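# Seat a staple stick on the open stapler's rail

## Task

Pick up one stick of staples from the tray and lower it over the open stapler's rail so it straddles the rail with its legs pointing down, pushed fully home. The stapler must end up upright and flat, resting directly on the table. Finally release the stick and withdraw the grippers.

## Robot and tools

Robot: two Piper six-joint arms with parallel two-finger grippers. left_arm has its base at about (-0.031, +0.289, 0) m in the scene frame and right_arm at about (-0.023, -0.323, 0) m. Both are essentially unrotated, yawed less than a degree. A gripper's fingers point along its own +z and close along its y axis. The reported hand point sits between the finger pads, roughly 5 mm short of the tips.

Frames: the scene frame has its origin on the table surface halfway between the bases, +x reaching out over the table, +z up, and left_arm on the +y side. Image left and right do not match the arm names. Each arm's hand position (m), hand quaternion (wxyz), Hand target and wrist camera pose are given in that arm's own base frame. Fixed cameras and the table use the scene frame. Printed hand poses can be a few cm off, more when the arm is stretched far.

Command rows: every motion command is built from rows of 14 numbers, each between -1 and 1. There is one row covering both arms: first left_arm's dx, dy, dz, rx, ry, rz, opening, then right_arm's seven in the same order, even if only one arm should move. dx..rz are offsets, not poses: they are measured from that arm's Hand target as it stood when the action or move began, along that arm's base axes. 1.0 equals 0.6 m of travel or 180 degrees of turn. rx, ry, rz form a single rotation vector, turning about the Hand target's position. Sending the same offset twice moves twice. Six zeros re-request the current Hand target. opening is absolute, not an offset: +1 is fully open (0.070 m) and -1 is shut. A 0 there is a real command (half open), so to keep a gripper as it is, resend its current value.

execute_actions(actions, cameras): actions is a list of actions; each action is a list of up to 15 rows, one per 1/30 s control step. A short list repeats its last row until 15 steps (0.5 s) are used. All rows of one action count from the same start pose. An empty list just returns state and images. cameras selects images: omitted/null/["all"] gives all, [] gives none.

move(target, speed, blend, opening_speed, blocking, cameras): straight-line paths for both grippers toward target, which is one 14-number row or a list of up to 15 rows. Every row counts from the Hand targets at the start of the move, not from the previous row. speed is metres per second, 0.002 to 0.5 (default 0.25), one value or one per row; rotation is capped at twice that in rad/s. blend (m) rounds corners between listed rows; 0 stops at each. opening_speed (≥0.2 per second on the -1..1 scale) ramps the fingers. Openings in later rows apply only after all arms come to rest there. Paths are capped at 10 s and avoid nothing. blocking=false returns after about 0.5 s while the move continues. The result adds a move: line: done, off_target, moving, held or fault, plus limits (paced = pose clipped, held = steps withheld).

wait(seconds 0 to 10): let time pass with the last commands held. stop(): brake a running move. zoom_image(camera, region): enlarge [x0, y0, x1, y1] pixels, at most 504x504, of cam_low, cam_left_wrist or cam_right_wrist (each 896x504). read_manual(section): licence text only. finished_scene(scene): end the current scene, giving its number; irreversible.

Results: per arm, end_effector_position and quat, Hand target (last command after clipping; next offsets start here), Tool commands, grip_measured (finger opening on the -1..1 scale; the last Joint positions value is the opening in metres), joint positions and joint torques (include gravity, noisy, offset). Quiet values may be left out; an empty call lists everything.

Controller behaviour: each step the command is clipped to within 70 mm and 16 degrees of the actual gripper, so one action may fall short. A gripper may stop short of its Hand target; any later command, even zeros, asks again, or add the remaining gap as an offset. If an arm presses into something or gets dragged, command its target back past the gripper. Fast moves overshoot and lag, especially with a nearly straight arm. Do not route a gripper near its own base; it can flip the shoulder posture. A clearance check holds commands that bring the arms too close (fingers excepted), but contact can still happen.

Gripping: a fully open-to-shut stroke needs at least about 1 s. Note grip_measured at first contact and command about 0.05 below it for full force (less for a lighter hold); roughly 20 N per pad. Very thin parts under 2 mm get less force. Hard quick closes can squeeze too much.

Hazards: contact torque at a joint's limit (21.8 N m for the three big joints, 7.6 N m for wrist joints, whose motors manage only about 4 N m) stops that arm for 10 s. Holding loads, stretching out or pushing at unreachable poses heats motors: MOTOR HOT appears at 65 °C and at 80 °C the arm goes limp and drops. Avoid dropping parts, releasing moving items, slamming, shoving hard, arm-to-arm collisions, and anything leaving the table. Occasional outside tugs on held parts or loose objects may occur.

Each tool is called by a JSON object that holds its "method" and its "body".

## Session

{"method": "execute_actions", "body": {"actions": []}}

Scene clock: 0.00 s.
left_arm: end_effector_position=(+0.3037, -0.3656, +0.1410) grip_measured=+1.00 end_effector_quat_wxyz=(+0.189, -0.014, +0.980, -0.060) | right_arm: end_effector_position=(+0.3137, +0.0817, +0.2864) grip_measured=+1.00 end_effector_quat_wxyz=(+0.422, -0.038, +0.884, +0.198)
Joint positions: left_arm=[-0.995 2.009 -1.767 0.282 1.119 -1.109 0.07] | right_arm=[-0.022 1.08 -0.991 0.616 0.762 -0.379 0.07]
Joint torques (N m): no reading
Hand target: left_arm +0.3037, -0.3656, +0.1410; +0.189, -0.014, +0.980, -0.060 | right_arm +0.3137, +0.0817, +0.2864; +0.422, -0.038, +0.884, +0.198
Tool commands: left_gripper/opening=+1.0 right_gripper/opening=+1.0

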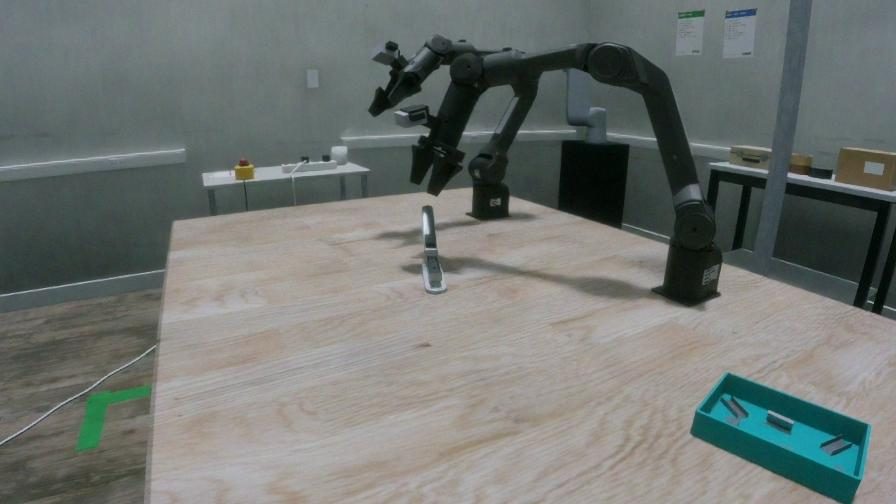

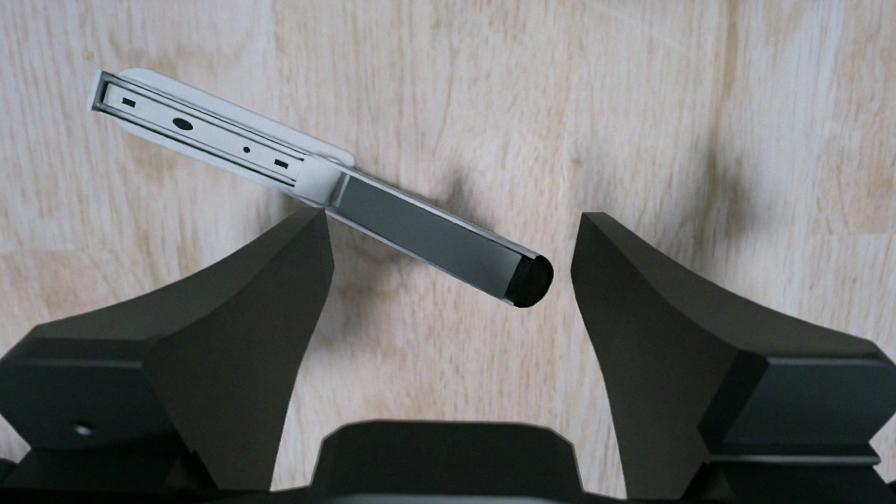

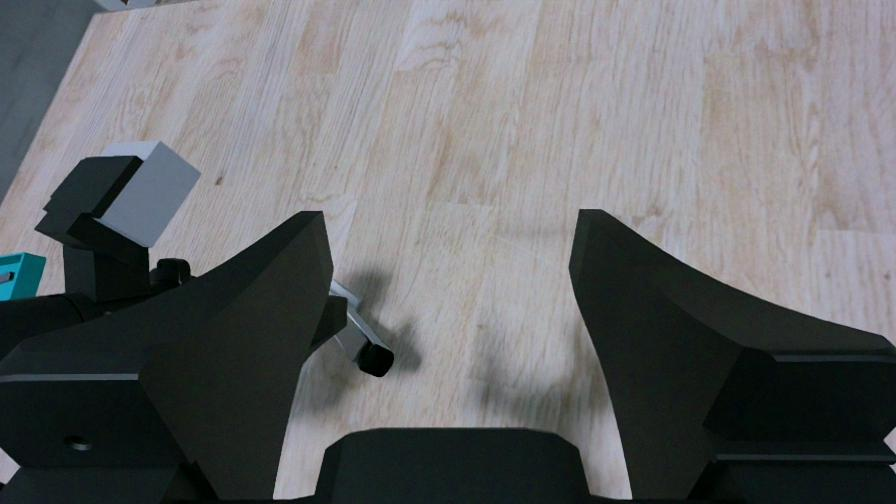

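{"method": "move", "body": {"target": [-0.0395,0.99,0.0,0.0531,-0.0297,0.2224,1,-0.12,-0.15,0,0,0,0,1], "speed": 0.3}}

{"method": "zoom_image", "body": {"camera": "cam_left_wrist", "region": [300, 50, 600, 350]}}

Scene clock: 44.13 s.
left_arm: end_effector_position=(+0.2802, +0.2286, +0.1408) grip_measured=+1.00 end_effector_quat_wxyz=(+0.243, -0.330, +0.908, +0.087) | right_arm: end_effector_position=(+0.2421, -0.0079, +0.2859) grip_measured=+1.00 end_effector_quat_wxyz=(+0.437, -0.005, +0.889, +0.136)
Joint positions: left_arm=[0.681 1.472 -0.995 0.01 0.658 -0.022 0.07] | right_arm=[-0.729 0.87 -0.9 0.842 1.219 -0.847 0.07]
Joint torques (N m): left_arm=[-0.76 -4.17 -5.44 0.11 -0.39 0.17] | right_arm=[1.71 0.79 -3.87 0.78 -0.22 -0.06]
Hand target: left_arm +0.2800, +0.2284, +0.1410; +0.243, -0.330, +0.908, +0.087 | right_arm +0.2417, -0.0083, +0.2864; +0.422, -0.038, +0.884, +0.198
Off the commanded pose: left_arm 0.000 m, 0 deg | right_arm 0.001 m, 8 deg.
joint sent to its limit (right arm) — joint 5 (wrist pitch), upper limit. The joint targets are off in orientation, not in position.
move: off_target (right_arm)

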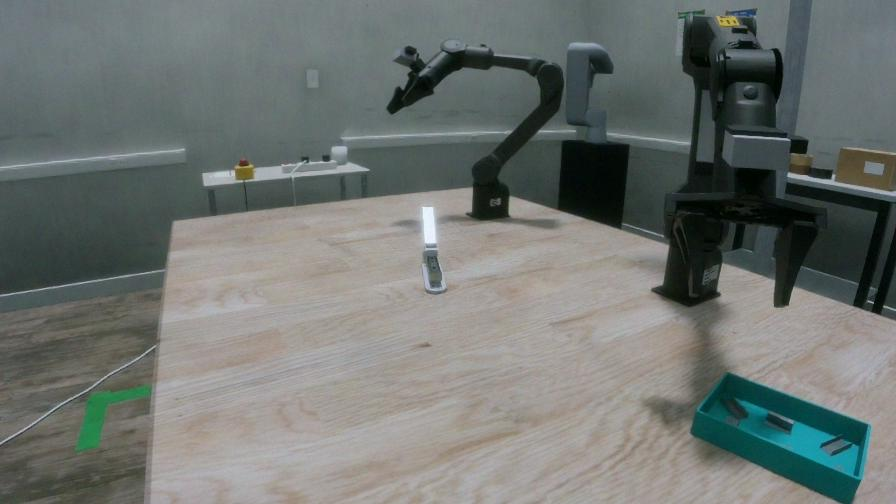

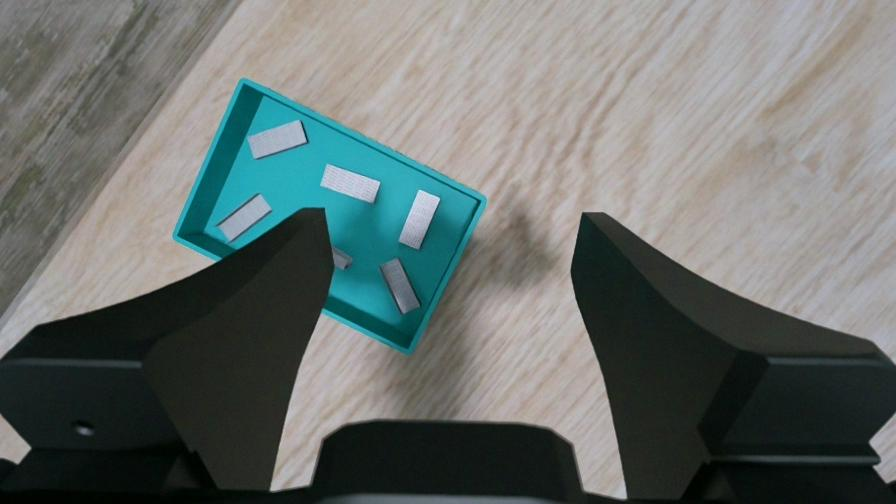

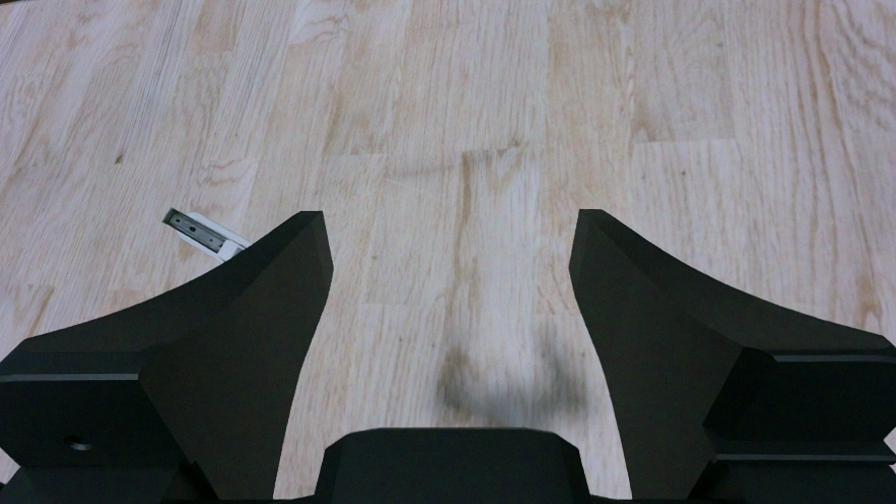

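Scaled by 1.680.

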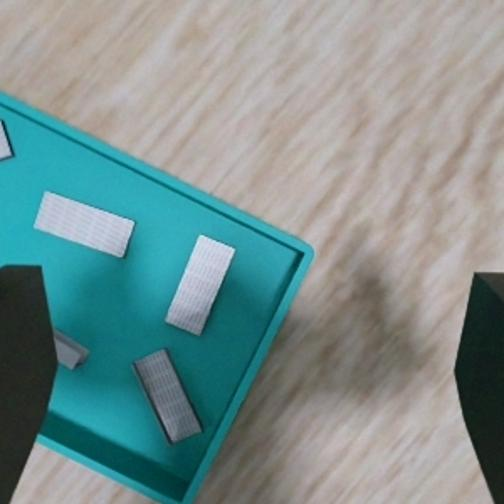

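{"method": "zoom_image", "body": {"camera": "cam_left_wrist", "region": [310, 150, 450, 250]}}

{"method": "zoom_image", "body": {"camera": "cam_low", "region": [690, 370, 880, 504]}}

Scaled by 3.600.

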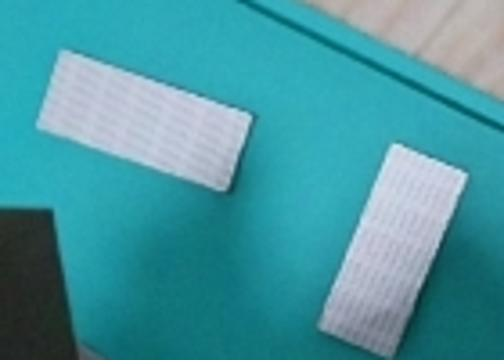

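Scaled by 2.653.

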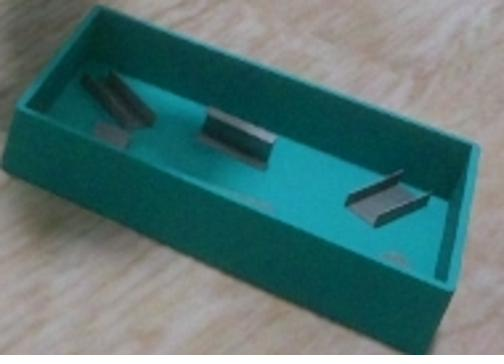

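{"method": "move", "body": {"target": [-0.0222,0.102,-0.11,-0.1688,0.0498,0.3672,-0.4,0,0,0,0,0,0,1], "speed": 0.3, "cameras": ["cam_left_wrist"]}}

{"method": "zoom_image", "body": {"camera": "cam_left_wrist", "region": [340, 130, 560, 330]}}

Scene clock: 128.80 s.
left_arm: end_effector_position=(+0.2666, +0.2898, +0.0746) grip_measured=-0.40 end_effector_quat_wxyz=(+0.000, +0.807, -0.590, -0.001) | right_arm: end_effector_position=(+0.2424, -0.0077, +0.2862) grip_measured=+1.00 end_effector_quat_wxyz=(+0.437, -0.005, +0.889, +0.137)
Joint positions: left_arm=[0.826 1.996 -1.548 0.001 1.211 -1.054 0.021] | right_arm=[-0.728 0.871 -0.901 0.843 1.219 -0.847 0.07]
Joint torques (N m): left_arm=[-0.2 -7.29 -4.6 0.06 -0.14 0.47] | right_arm=[-0.19 -0.65 -3.65 0.51 0.04 0.06]
Hand target: left_arm +0.2667, +0.2897, +0.0750; +0.000, +0.807, -0.590, -0.001 | right_arm +0.2417, -0.0083, +0.2864; +0.422, -0.038, +0.884, +0.198
Off the commanded pose: left_arm 0.000 m, 0 deg | right_arm 0.001 m, 8 deg.
joint sent to its limit (right arm) — joint 5 (wrist pitch), upper limit. The joint targets are off in orientation, not in position.
move: off_target (right_arm)
Images, in order: cam_left_wrist.

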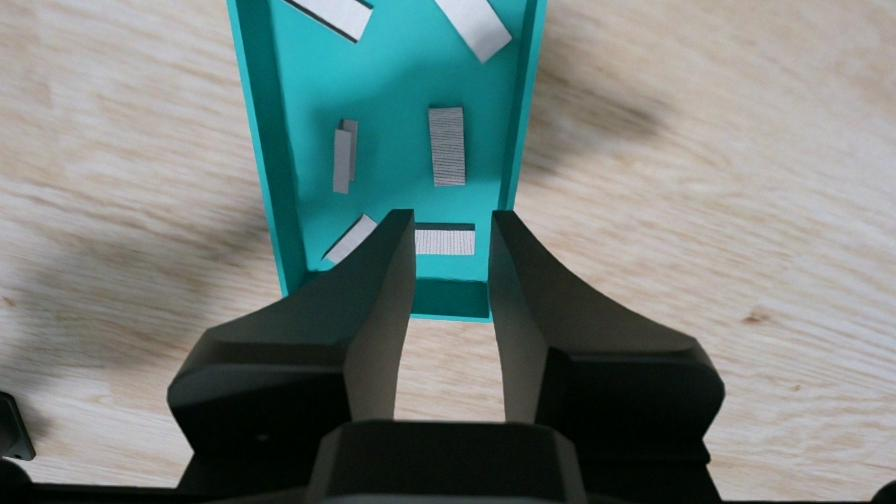

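Scaled by 2.291.

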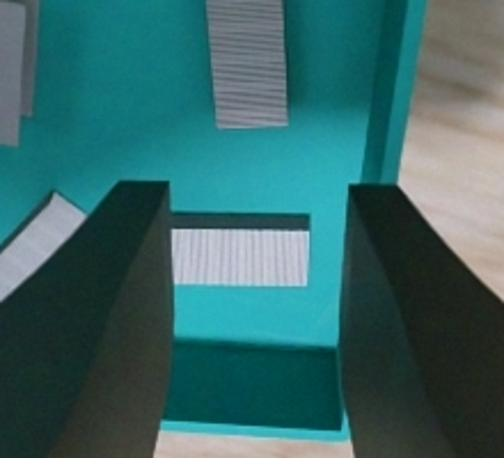

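{"method": "move", "body": {"target": [-0.0042,0.007,-0.0817,0,0,0.0144,-0.4,0,0,0,0,0,0,1], "speed": 0.15, "cameras": ["cam_left_wrist"]}}

{"method": "zoom_image", "body": {"camera": "cam_left_wrist", "region": [340, 130, 560, 330]}}

Scene clock: 154.30 s.
left_arm: end_effector_position=(+0.2642, +0.2935, +0.0250) grip_measured=-0.40 end_effector_quat_wxyz=(+0.001, +0.820, -0.572, -0.001) | right_arm: end_effector_position=(+0.2424, -0.0077, +0.2862) grip_measured=+1.00 end_effector_quat_wxyz=(+0.437, -0.005, +0.889, +0.137)
Joint positions: left_arm=[0.837 2.063 -1.449 0.001 1.046 -1.087 0.021] | right_arm=[-0.728 0.871 -0.901 0.843 1.219 -0.847 0.07]
Joint torques (N m): left_arm=[0.58 -7.84 -5.91 0.11 0.04 0.29] | right_arm=[0.74 -0.51 -3.05 0.58 0.06 0.02]
Hand target: left_arm +0.2642, +0.2939, +0.0260; +0.000, +0.820, -0.572, -0.001 | right_arm +0.2417, -0.0083, +0.2864; +0.422, -0.038, +0.884, +0.198
Off the commanded pose: left_arm 0.001 m, 0 deg | right_arm 0.001 m, 8 deg.
joint sent to its limit (right arm) — joint 5 (wrist pitch), upper limit. The joint targets are off in orientation, not in position.
move: off_target (right_arm)
Images, in order: cam_left_wrist.

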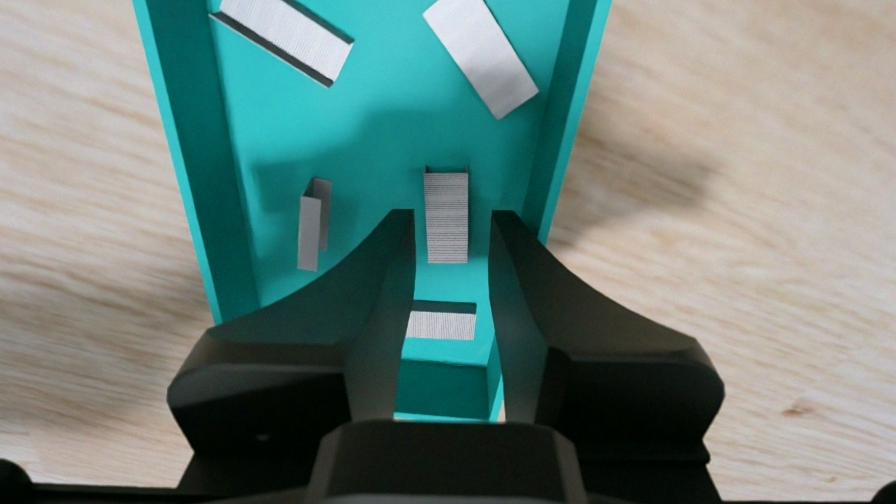

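Scaled by 2.291.

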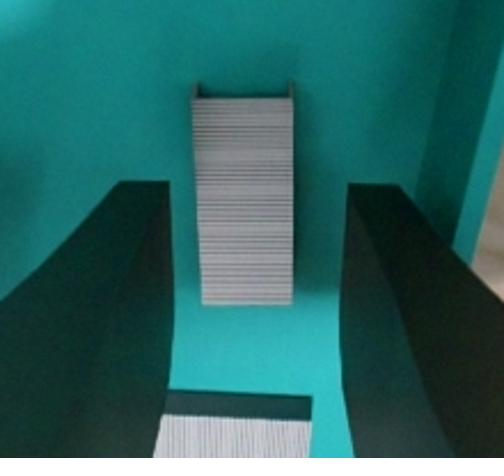

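{"method": "move", "body": {"target": [-0.0027,-0.001,-0.0235,0,0,0.0085,-0.4,0,0,0,0,0,0,1], "speed": 0.06, "cameras": ["cam_left_wrist"]}}

{"method": "zoom_image", "body": {"camera": "cam_left_wrist", "region": [340, 130, 560, 330]}}

Scene clock: 170.97 s.
left_arm: end_effector_position=(+0.2628, +0.2929, +0.0118) grip_measured=-0.40 end_effector_quat_wxyz=(+0.000, +0.828, -0.561, -0.001) | right_arm: end_effector_position=(+0.2424, -0.0077, +0.2862) grip_measured=+1.00 end_effector_quat_wxyz=(+0.437, -0.005, +0.889, +0.137)
Joint positions: left_arm=[0.839 2.078 -1.418 0.001 0.997 -1.112 0.021] | right_arm=[-0.728 0.871 -0.901 0.843 1.219 -0.847 0.07]
Joint torques (N m): left_arm=[0.74 -5.88 -5.09 0.13 -0.11 0.26] | right_arm=[0.88 -0.1 -3.17 0.62 0 0.06]
Hand target: left_arm +0.2626, +0.2933, +0.0119; +0.000, +0.828, -0.561, -0.001 | right_arm +0.2417, -0.0083, +0.2864; +0.422, -0.038, +0.884, +0.198
Off the commanded pose: left_arm 0.000 m, 0 deg | right_arm 0.001 m, 8 deg.
joint sent to its limit (right arm) — joint 5 (wrist pitch), upper limit. The joint targets are off in orientation, not in position.
move: off_target (right_arm)
Images, in order: cam_left_wrist.

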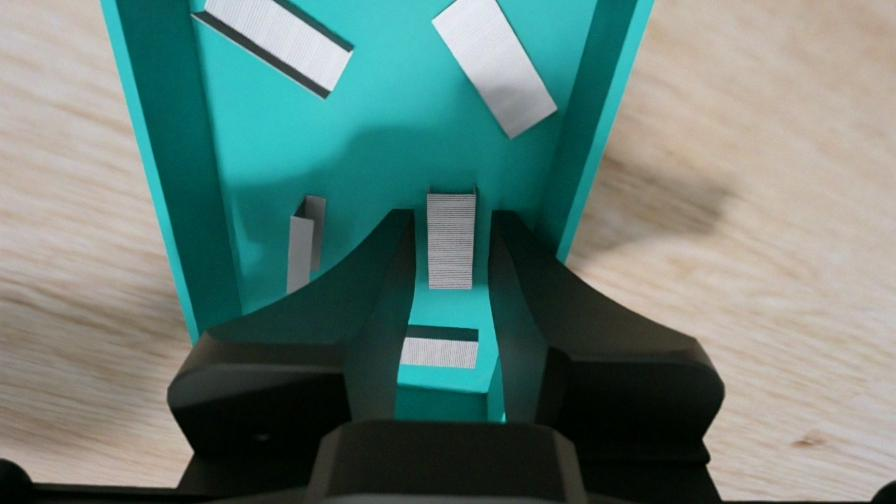

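Scaled by 2.291.

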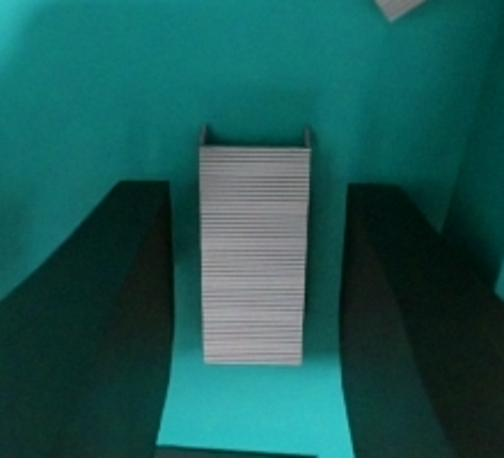

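{"method": "move", "body": {"target": [[0,-0.0004,-0.0057,0,0,0,-0.4,0,0,0,0,0,0,1],[0,-0.0004,-0.0057,0,0,0,-0.66,0,0,0,0,0,0,1]], "speed": 0.03, "opening_speed": 0.2, "cameras": ["cam_left_wrist"]}}

{"method": "zoom_image", "body": {"camera": "cam_left_wrist", "region": [340, 130, 560, 330]}}

Scene clock: 185.43 s.
left_arm: end_effector_position=(+0.2628, +0.2930, +0.0086) grip_measured=-0.64 end_effector_quat_wxyz=(-0.001, +0.828, -0.561, +0.000) | right_arm: end_effector_position=(+0.2424, -0.0077, +0.2862) grip_measured=+1.00 end_effector_quat_wxyz=(+0.437, -0.005, +0.889, +0.137)
Joint positions: left_arm=[0.839 2.083 -1.412 0.001 0.986 -1.112 0.013] | right_arm=[-0.728 0.871 -0.901 0.843 1.219 -0.847 0.07]
Joint torques (N m): left_arm=[-0.61 -5.94 -4.44 0.14 -0.16 0.14] | right_arm=[0.66 -0.57 -3.31 0.52 -0.06 0]
Hand target: left_arm +0.2626, +0.2930, +0.0084; +0.000, +0.828, -0.561, -0.001 | right_arm +0.2417, -0.0083, +0.2864; +0.422, -0.038, +0.884, +0.198
Off the commanded pose: left_arm 0.000 m, 0 deg | right_arm 0.001 m, 8 deg.
joint sent to its limit (right arm) — joint 5 (wrist pitch), upper limit. The joint targets are off in orientation, not in position.
move: off_target (right_arm)
Images, in order: cam_left_wrist.

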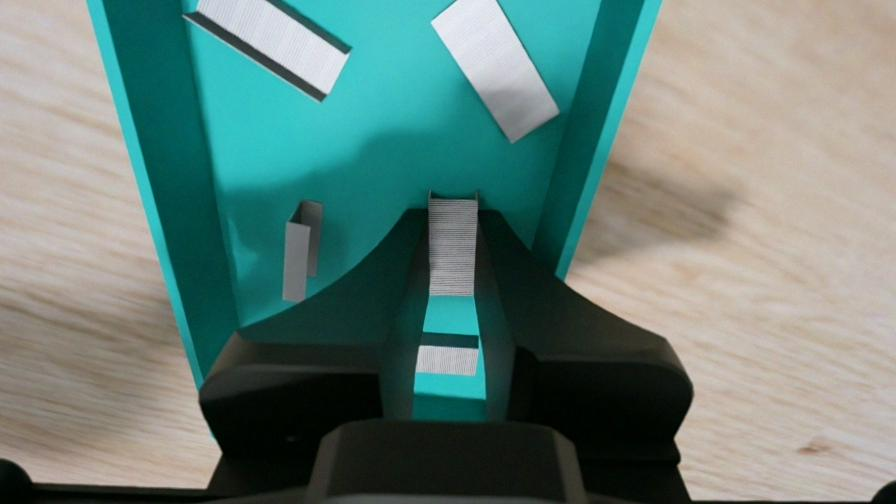

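Scaled by 2.291.

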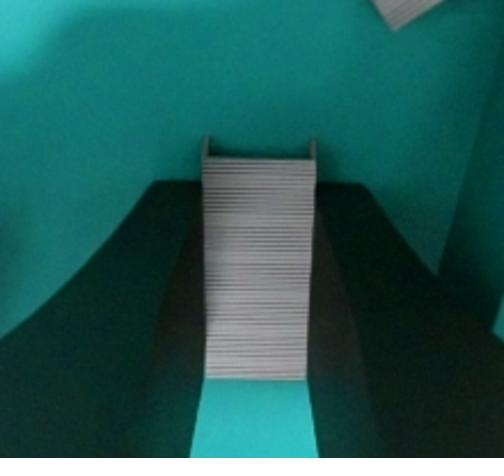

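{"method": "move", "body": {"target": [[0,0,0.12,0,0,0,-0.70,0,0,0,0,0,0,1],[0.1395,-0.8975,0.1,0,0,-0.2467,-0.70,0,0,0,0,0,0,1]], "speed": [0.1,0.25], "blend": 0.02}}

{"method": "zoom_image", "body": {"camera": "cam_left_wrist", "region": [340, 130, 560, 330]}}

Scene clock: 205.33 s.
left_arm: end_effector_position=(+0.3460, -0.2457, +0.0678) grip_measured=-0.64 end_effector_quat_wxyz=(+0.006, -0.554, +0.832, -0.013) | right_arm: end_effector_position=(+0.2424, -0.0077, +0.2862) grip_measured=+1.00 end_effector_quat_wxyz=(+0.437, -0.005, +0.889, +0.137)
Joint positions: left_arm=[-0.618 2.09 -1.676 0.001 1.216 -1.793 0.013] | right_arm=[-0.728 0.871 -0.901 0.843 1.219 -0.847 0.07]
Joint torques (N m): left_arm=[0.7 -7.8 -5.22 0.1 0.01 0.2] | right_arm=[0.7 -0.6 -3.88 0.48 -0.09 0.04]
Hand target: left_arm +0.3463, -0.2455, +0.0684; +0.001, -0.555, +0.832, +0.000 | right_arm +0.2417, -0.0083, +0.2864; +0.422, -0.038, +0.884, +0.198
Off the commanded pose: left_arm 0.001 m, 2 deg | right_arm 0.001 m, 8 deg.
joint sent to its limit (left arm) — joint 5 (wrist pitch), upper limit. The joint targets still meet the commanded pose.
joint sent to its limit (right arm) — joint 5 (wrist pitch), upper limit. The joint targets are off in orientation, not in position.
move: off_target (right_arm)

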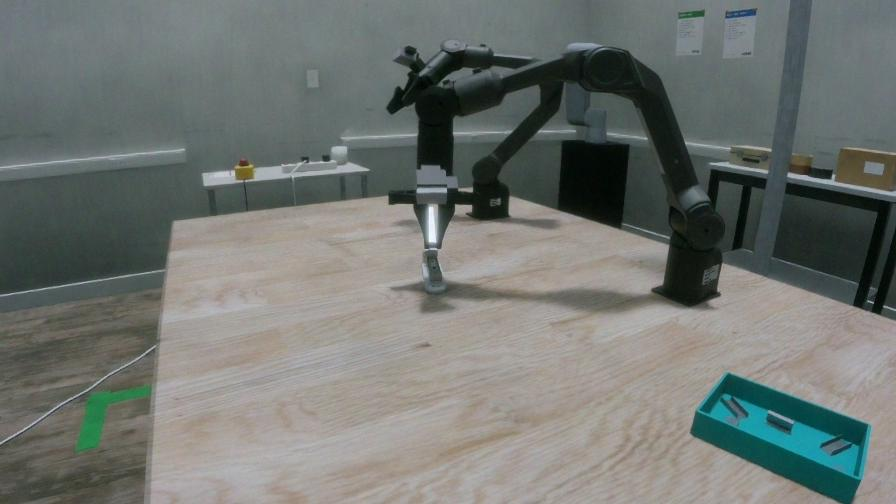

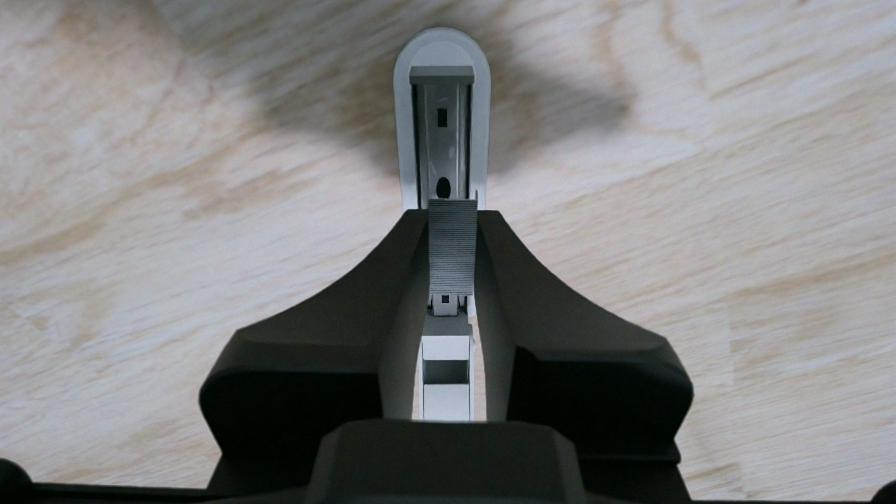

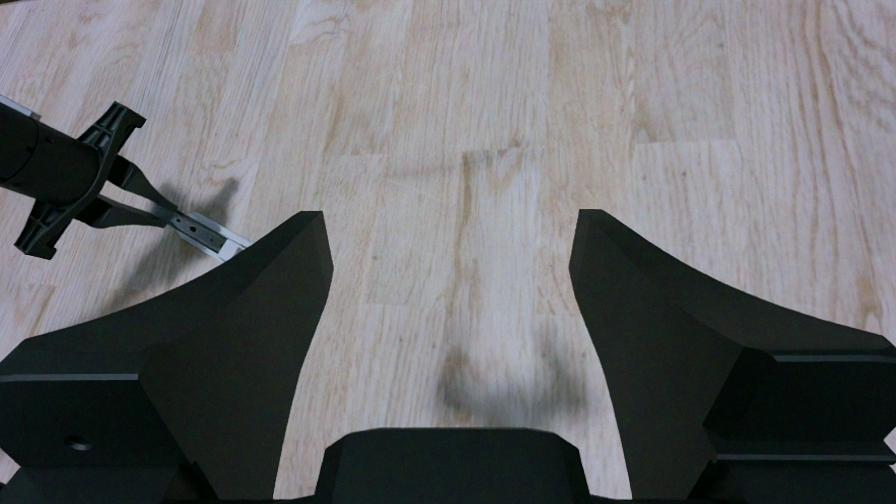

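Scaled by 2.291.

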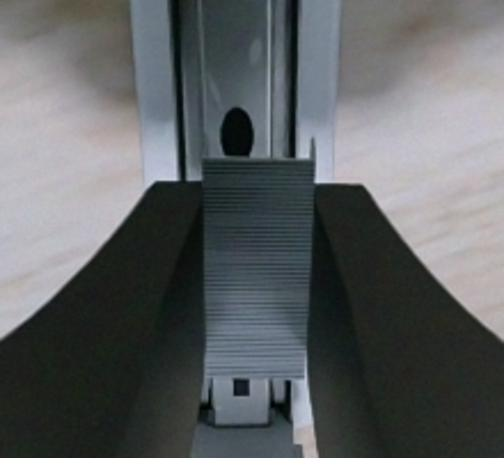

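{"method": "move", "body": {"target": [-0.0003,0.0073,-0.037,0,0,0.0044,-0.70,0,0,0,0,0,0,1], "speed": 0.08, "cameras": ["cam_left_wrist"]}}

{"method": "zoom_image", "body": {"camera": "cam_left_wrist", "region": [340, 130, 560, 330]}}

{"method": "zoom_image", "body": {"camera": "cam_low", "region": [390, 200, 480, 300]}}

Scene clock: 247.67 s.
left_arm: end_effector_position=(+0.3459, -0.2411, +0.0461) grip_measured=-0.64 end_effector_quat_wxyz=(+0.000, -0.560, +0.829, +0.001) | right_arm: end_effector_position=(+0.2424, -0.0077, +0.2862) grip_measured=+1.00 end_effector_quat_wxyz=(+0.437, -0.005, +0.889, +0.137)
Joint positions: left_arm=[-0.609 2.126 -1.649 0.001 1.183 -1.799 0.013] | right_arm=[-0.728 0.871 -0.901 0.843 1.219 -0.847 0.07]
Joint torques (N m): left_arm=[0.66 -6.78 -5.71 -0.01 -0.08 0.14] | right_arm=[0.72 -0.18 -4.26 0.65 -0.06 0.01]
Hand target: left_arm +0.3461, -0.2411, +0.0462; +0.001, -0.560, +0.828, +0.000 | right_arm +0.2417, -0.0083, +0.2864; +0.422, -0.038, +0.884, +0.198
Off the commanded pose: left_arm 0.000 m, 0 deg | right_arm 0.001 m, 8 deg.
joint sent to its limit (right arm) — joint 5 (wrist pitch), upper limit. The joint targets are off in orientation, not in position.
move: off_target (right_arm)
Images, in order: cam_left_wrist.

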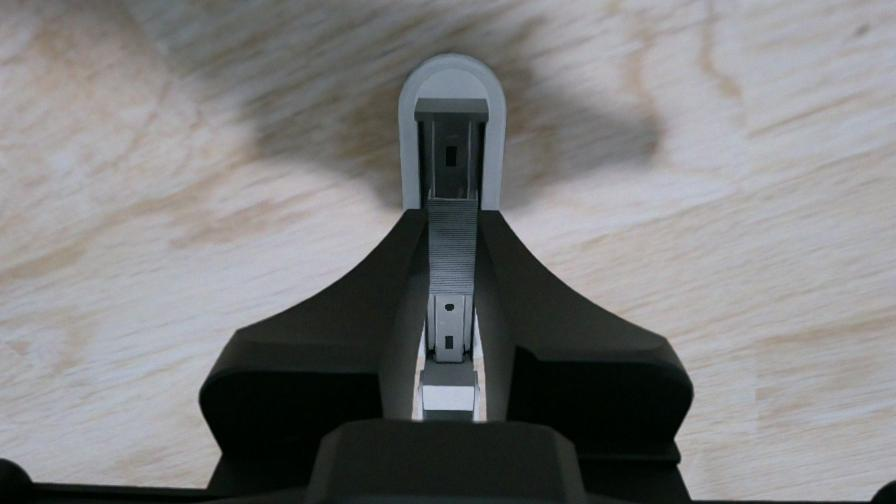

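Scaled by 2.291.

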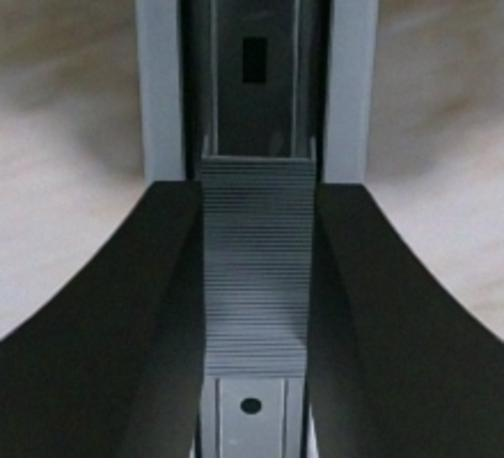

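This scene's latest camera images include none from cam_low. They are from: cam_left_wrist. cam_low's image comes with the result of a call that names it in "cameras".

{"method": "move", "body": {"target": [-0.0009,0.0004,-0.0135,0,0,0,-0.70,0,0,0,0,0,0,1], "speed": 0.04, "cameras": ["cam_left_wrist"]}}

{"method": "zoom_image", "body": {"camera": "cam_left_wrist", "region": [410, 180, 490, 220]}}

{"method": "zoom_image", "body": {"camera": "cam_left_wrist", "region": [410, 275, 490, 335]}}

Scene clock: 264.33 s.
left_arm: end_effector_position=(+0.3456, -0.2409, +0.0385) grip_measured=-0.64 end_effector_quat_wxyz=(+0.001, -0.560, +0.828, +0.000) | right_arm: end_effector_position=(+0.2424, -0.0077, +0.2862) grip_measured=+1.00 end_effector_quat_wxyz=(+0.437, -0.005, +0.889, +0.137)
Joint positions: left_arm=[-0.609 2.132 -1.629 0.001 1.155 -1.799 0.013] | right_arm=[-0.728 0.871 -0.901 0.843 1.219 -0.847 0.07]
Joint torques (N m): left_arm=[-0.85 -6.08 -5.26 0.18 -0.07 0.16] | right_arm=[0.55 -0.03 -4.11 0.6 -0.08 0.04]
Hand target: left_arm +0.3456, -0.2409, +0.0381; +0.001, -0.560, +0.828, +0.000 | right_arm +0.2417, -0.0083, +0.2864; +0.422, -0.038, +0.884, +0.198
Off the commanded pose: left_arm 0.000 m, 0 deg | right_arm 0.001 m, 8 deg.
joint sent to its limit (right arm) — joint 5 (wrist pitch), upper limit. The joint targets are off in orientation, not in position.
move: off_target (right_arm)
Images, in order: cam_left_wrist.

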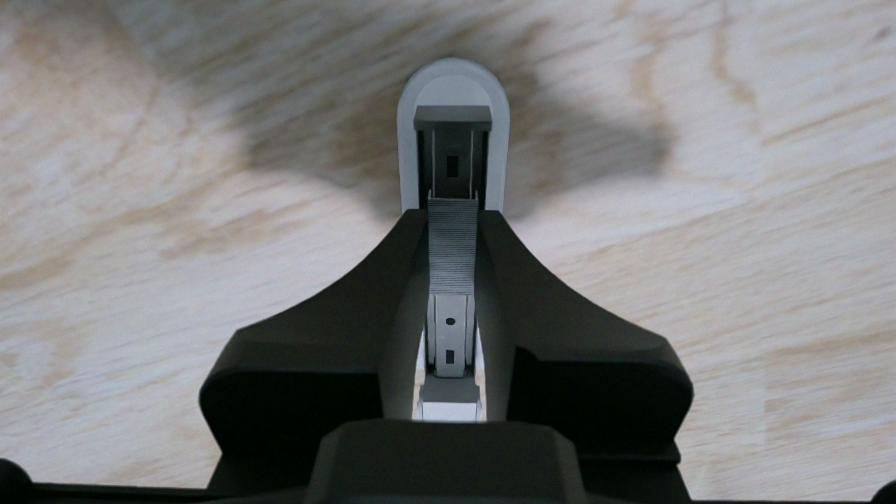

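Scaled by 6.300.

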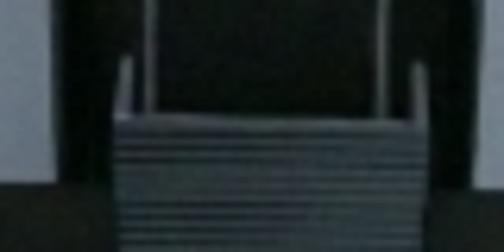

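Scaled by 6.300.

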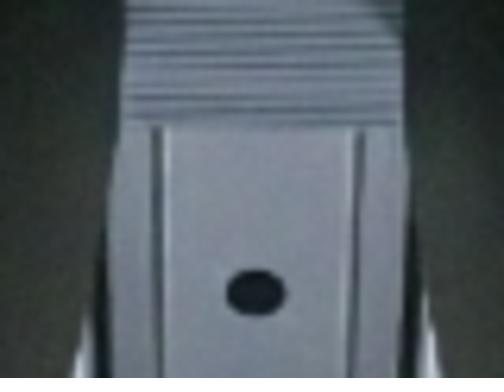

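{"method": "move", "body": {"target": [-0.0007,0.0003,-0.005,0,0,0,-0.70,0,0,0,0,0,0,1], "speed": 0.03, "cameras": ["cam_left_wrist"]}}

{"method": "zoom_image", "body": {"camera": "cam_left_wrist", "region": [410, 180, 490, 220]}}

{"method": "zoom_image", "body": {"camera": "cam_left_wrist", "region": [410, 275, 490, 335]}}

Scene clock: 279.23 s.
left_arm: end_effector_position=(+0.3451, -0.2406, +0.0352) grip_measured=-0.64 end_effector_quat_wxyz=(+0.000, -0.560, +0.828, +0.001) | right_arm: end_effector_position=(+0.2424, -0.0077, +0.2862) grip_measured=+1.00 end_effector_quat_wxyz=(+0.437, -0.005, +0.889, +0.137)
Joint positions: left_arm=[-0.609 2.135 -1.62 0.001 1.144 -1.799 0.013] | right_arm=[-0.728 0.871 -0.901 0.843 1.219 -0.847 0.07]
Joint torques (N m): left_arm=[-0.74 -6.5 -4.73 0.15 -0.13 0.19] | right_arm=[0.39 -0.05 -4.02 0.55 -0.07 0.04]
Hand target: left_arm +0.3451, -0.2407, +0.0351; +0.001, -0.560, +0.828, +0.000 | right_arm +0.2417, -0.0083, +0.2864; +0.422, -0.038, +0.884, +0.198
Off the commanded pose: left_arm 0.000 m, 0 deg | right_arm 0.001 m, 8 deg.
joint sent to its limit (right arm) — joint 5 (wrist pitch), upper limit. The joint targets are off in orientation, not in position.
move: off_target (right_arm)
Images, in order: cam_left_wrist.

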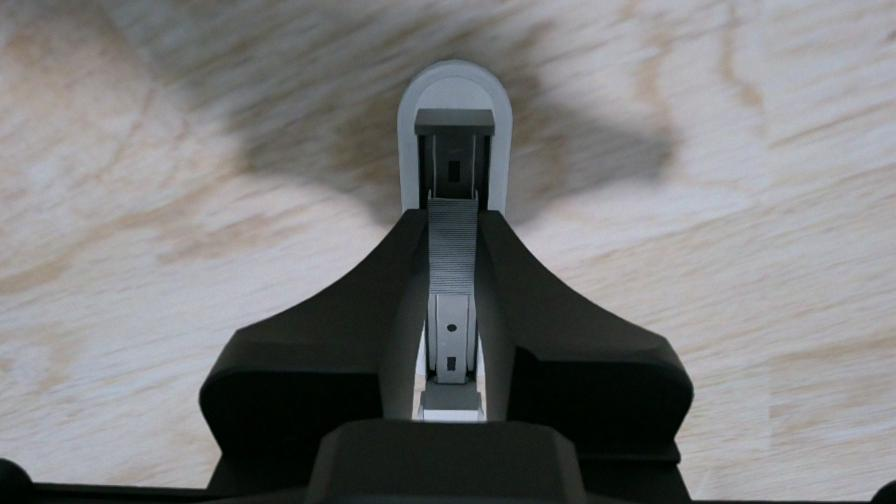

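Scaled by 6.300.

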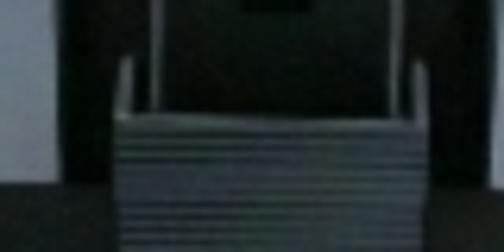

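Scaled by 6.300.

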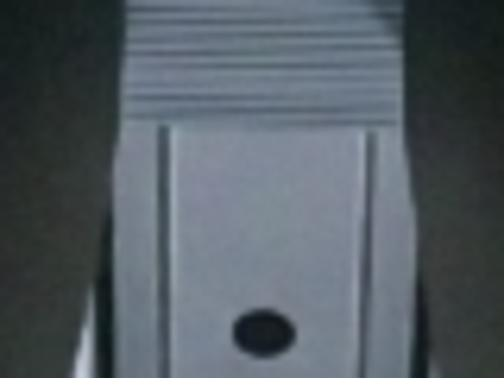

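{"method": "move", "body": {"target": [0,0,-0.0065,0,0,0,-0.70,0,0,0,0,0,0,1], "speed": 0.02, "cameras": ["cam_left_wrist","cam_low"]}}

{"method": "zoom_image", "body": {"camera": "cam_left_wrist", "region": [410, 180, 490, 220]}}

{"method": "zoom_image", "body": {"camera": "cam_left_wrist", "region": [410, 275, 490, 335]}}

Scene clock: 288.10 s.
left_arm: end_effector_position=(+0.3452, -0.2407, +0.0316) grip_measured=-0.64 end_effector_quat_wxyz=(+0.001, -0.560, +0.828, +0.000) | right_arm: end_effector_position=(+0.2424, -0.0077, +0.2862) grip_measured=+1.00 end_effector_quat_wxyz=(+0.437, -0.005, +0.889, +0.137)
Joint positions: left_arm=[-0.609 2.139 -1.613 0.001 1.131 -1.799 0.013] | right_arm=[-0.728 0.871 -0.901 0.843 1.219 -0.847 0.07]
Joint torques (N m): left_arm=[-0.78 -6.18 -4.87 0.17 -0.11 0.15] | right_arm=[0.61 0.01 -3.83 0.59 -0.05 0.03]
Hand target: left_arm +0.3451, -0.2407, +0.0312; +0.001, -0.560, +0.828, +0.000 | right_arm +0.2417, -0.0083, +0.2864; +0.422, -0.038, +0.884, +0.198
Off the commanded pose: left_arm 0.000 m, 0 deg | right_arm 0.001 m, 8 deg.
joint sent to its limit (right arm) — joint 5 (wrist pitch), upper limit. The joint targets are off in orientation, not in position.
move: off_target (right_arm)
Images, in order: cam_low, cam_left_wrist.

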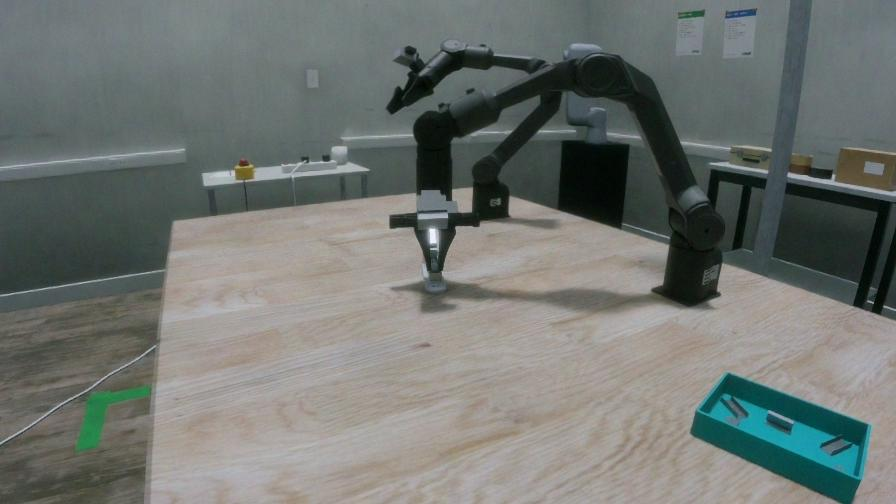

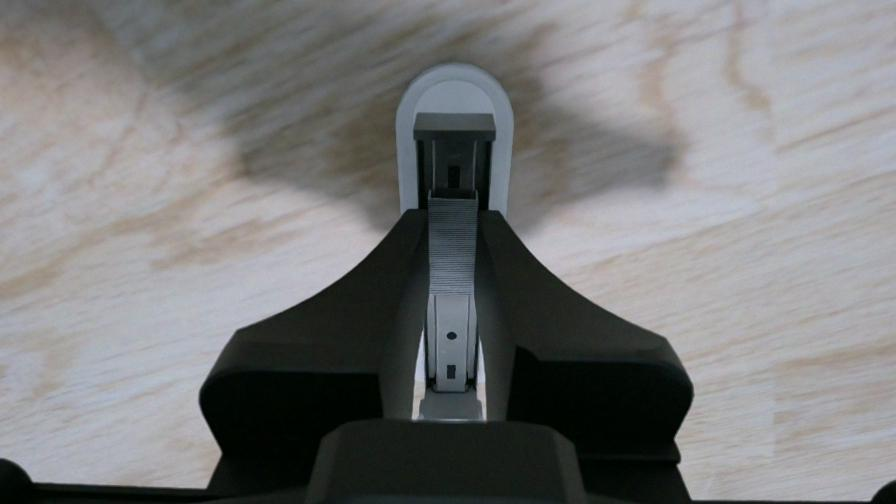

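Scaled by 6.300.

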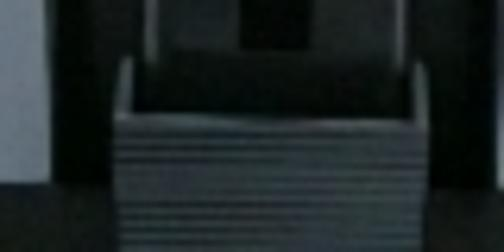

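Scaled by 6.300.

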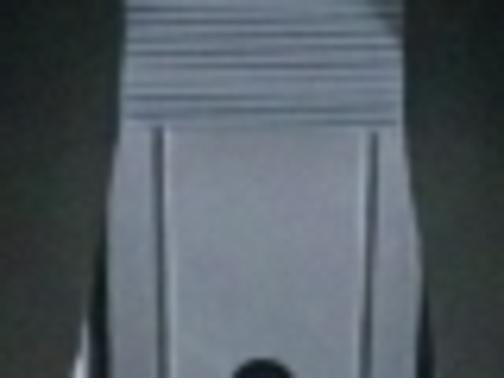

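{"method": "move", "body": {"target": [0,0,-0.0055,0,0,0,-0.70,0,0,0,0,0,0,1], "speed": 0.02, "cameras": ["cam_left_wrist"]}}

{"method": "zoom_image", "body": {"camera": "cam_left_wrist", "region": [400, 100, 500, 220]}}

{"method": "zoom_image", "body": {"camera": "cam_left_wrist", "region": [410, 275, 490, 335]}}

Scene clock: 297.20 s.
left_arm: end_effector_position=(+0.3453, -0.2408, +0.0297) grip_measured=-0.64 end_effector_quat_wxyz=(+0.001, -0.560, +0.828, -0.001) | right_arm: end_effector_position=(+0.2424, -0.0077, +0.2862) grip_measured=+1.00 end_effector_quat_wxyz=(+0.437, -0.005, +0.889, +0.137)
Joint positions: left_arm=[-0.609 2.141 -1.608 0.001 1.123 -1.799 0.013] | right_arm=[-0.728 0.871 -0.901 0.843 1.219 -0.847 0.07]
Joint torques (N m): left_arm=[-0.27 -2.14 -1.26 0.1 -1.12 0.17] | right_arm=[0.76 -0.1 -3.43 0.55 -0.04 0.06]
Hand target: left_arm +0.3451, -0.2407, +0.0279; +0.001, -0.560, +0.828, +0.000 | right_arm +0.2417, -0.0083, +0.2864; +0.422, -0.038, +0.884, +0.198
Off the commanded pose: left_arm 0.002 m, 0 deg | right_arm 0.001 m, 8 deg.
joint sent to its limit (right arm) — joint 5 (wrist pitch), upper limit. The joint targets are off in orientation, not in position.
move: off_target (right_arm)
Images, in order: cam_left_wrist.

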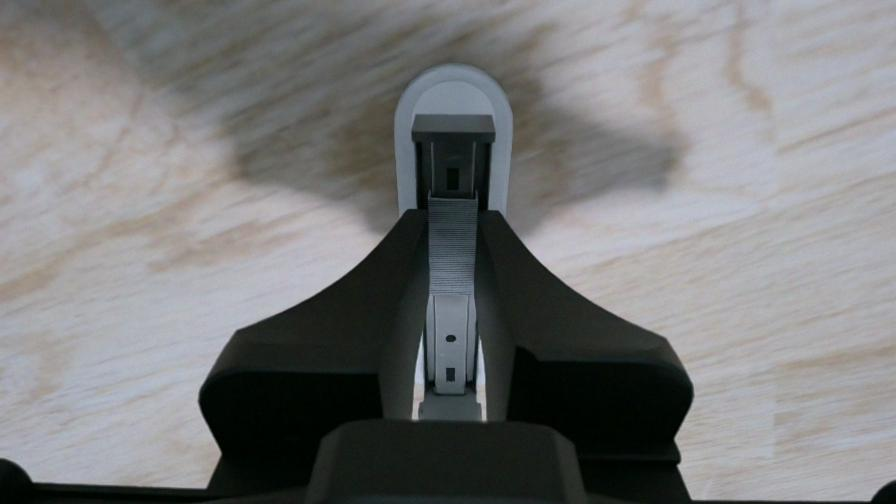

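Scaled by 4.200.

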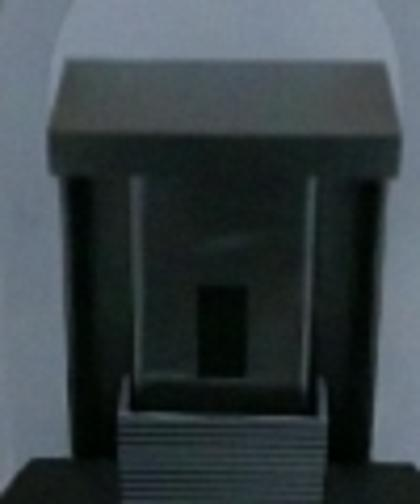

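Scaled by 6.300.

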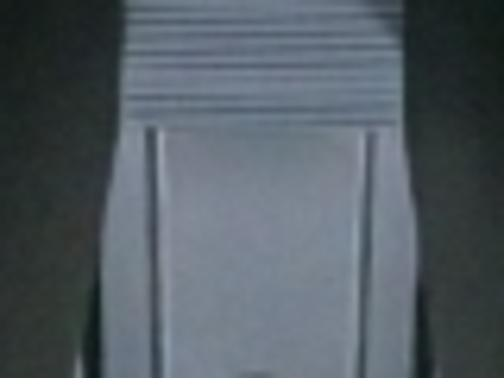

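{"method": "move", "body": {"target": [[0.0002,-0.0001,0.0027,0,0,0,-0.70,0,0,0,0,0,0,1],[0.0002,-0.0001,0.0027,0,0,0,-0.57,0,0,0,0,0,0,1]], "speed": 0.02, "opening_speed": 0.3, "cameras": ["cam_left_wrist"]}}

{"method": "zoom_image", "body": {"camera": "cam_left_wrist", "region": [400, 130, 500, 330]}}

Scene clock: 322.43 s.
left_arm: end_effector_position=(+0.3461, -0.2411, +0.0296) grip_measured=-0.57 end_effector_quat_wxyz=(+0.002, -0.560, +0.828, -0.001) | right_arm: end_effector_position=(+0.2424, -0.0077, +0.2862) grip_measured=+1.00 end_effector_quat_wxyz=(+0.437, -0.005, +0.889, +0.137)
Joint positions: left_arm=[-0.609 2.143 -1.611 0.002 1.122 -1.799 0.015] | right_arm=[-0.728 0.871 -0.901 0.843 1.219 -0.847 0.07]
Joint torques (N m): left_arm=[-0.09 -0.22 0.82 -0.37 0.21 0.39] | right_arm=[0.98 -0.35 -3.07 0.48 -0.01 0.01]
Hand target: left_arm +0.3453, -0.2407, +0.0296; +0.001, -0.560, +0.828, +0.000 | right_arm +0.2417, -0.0083, +0.2864; +0.422, -0.038, +0.884, +0.198
Off the commanded pose: left_arm 0.001 m, 0 deg | right_arm 0.001 m, 8 deg.
joint sent to its limit (right arm) — joint 5 (wrist pitch), upper limit. The joint targets are off in orientation, not in position.
move: off_target (right_arm)
Images, in order: cam_left_wrist.

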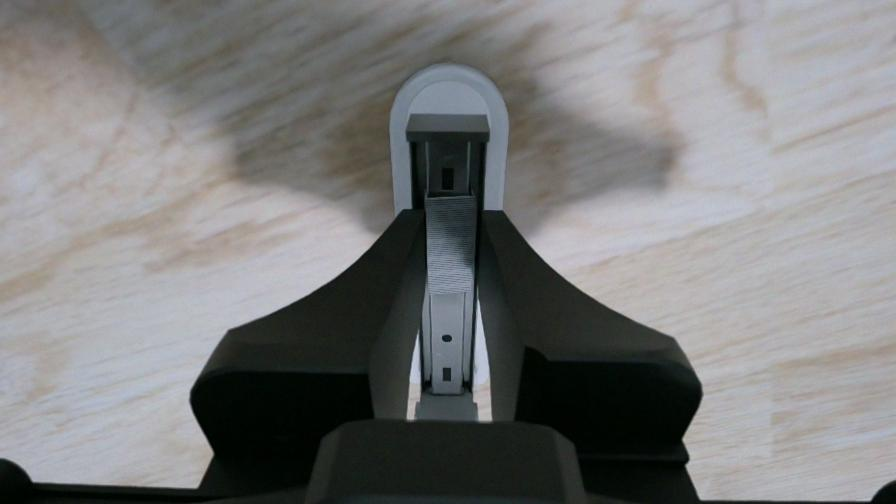

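Scaled by 2.520.

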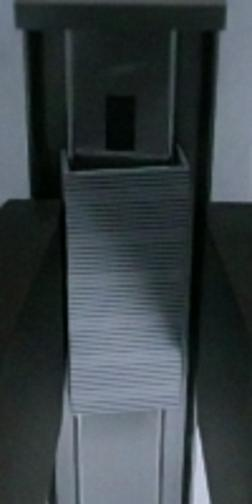

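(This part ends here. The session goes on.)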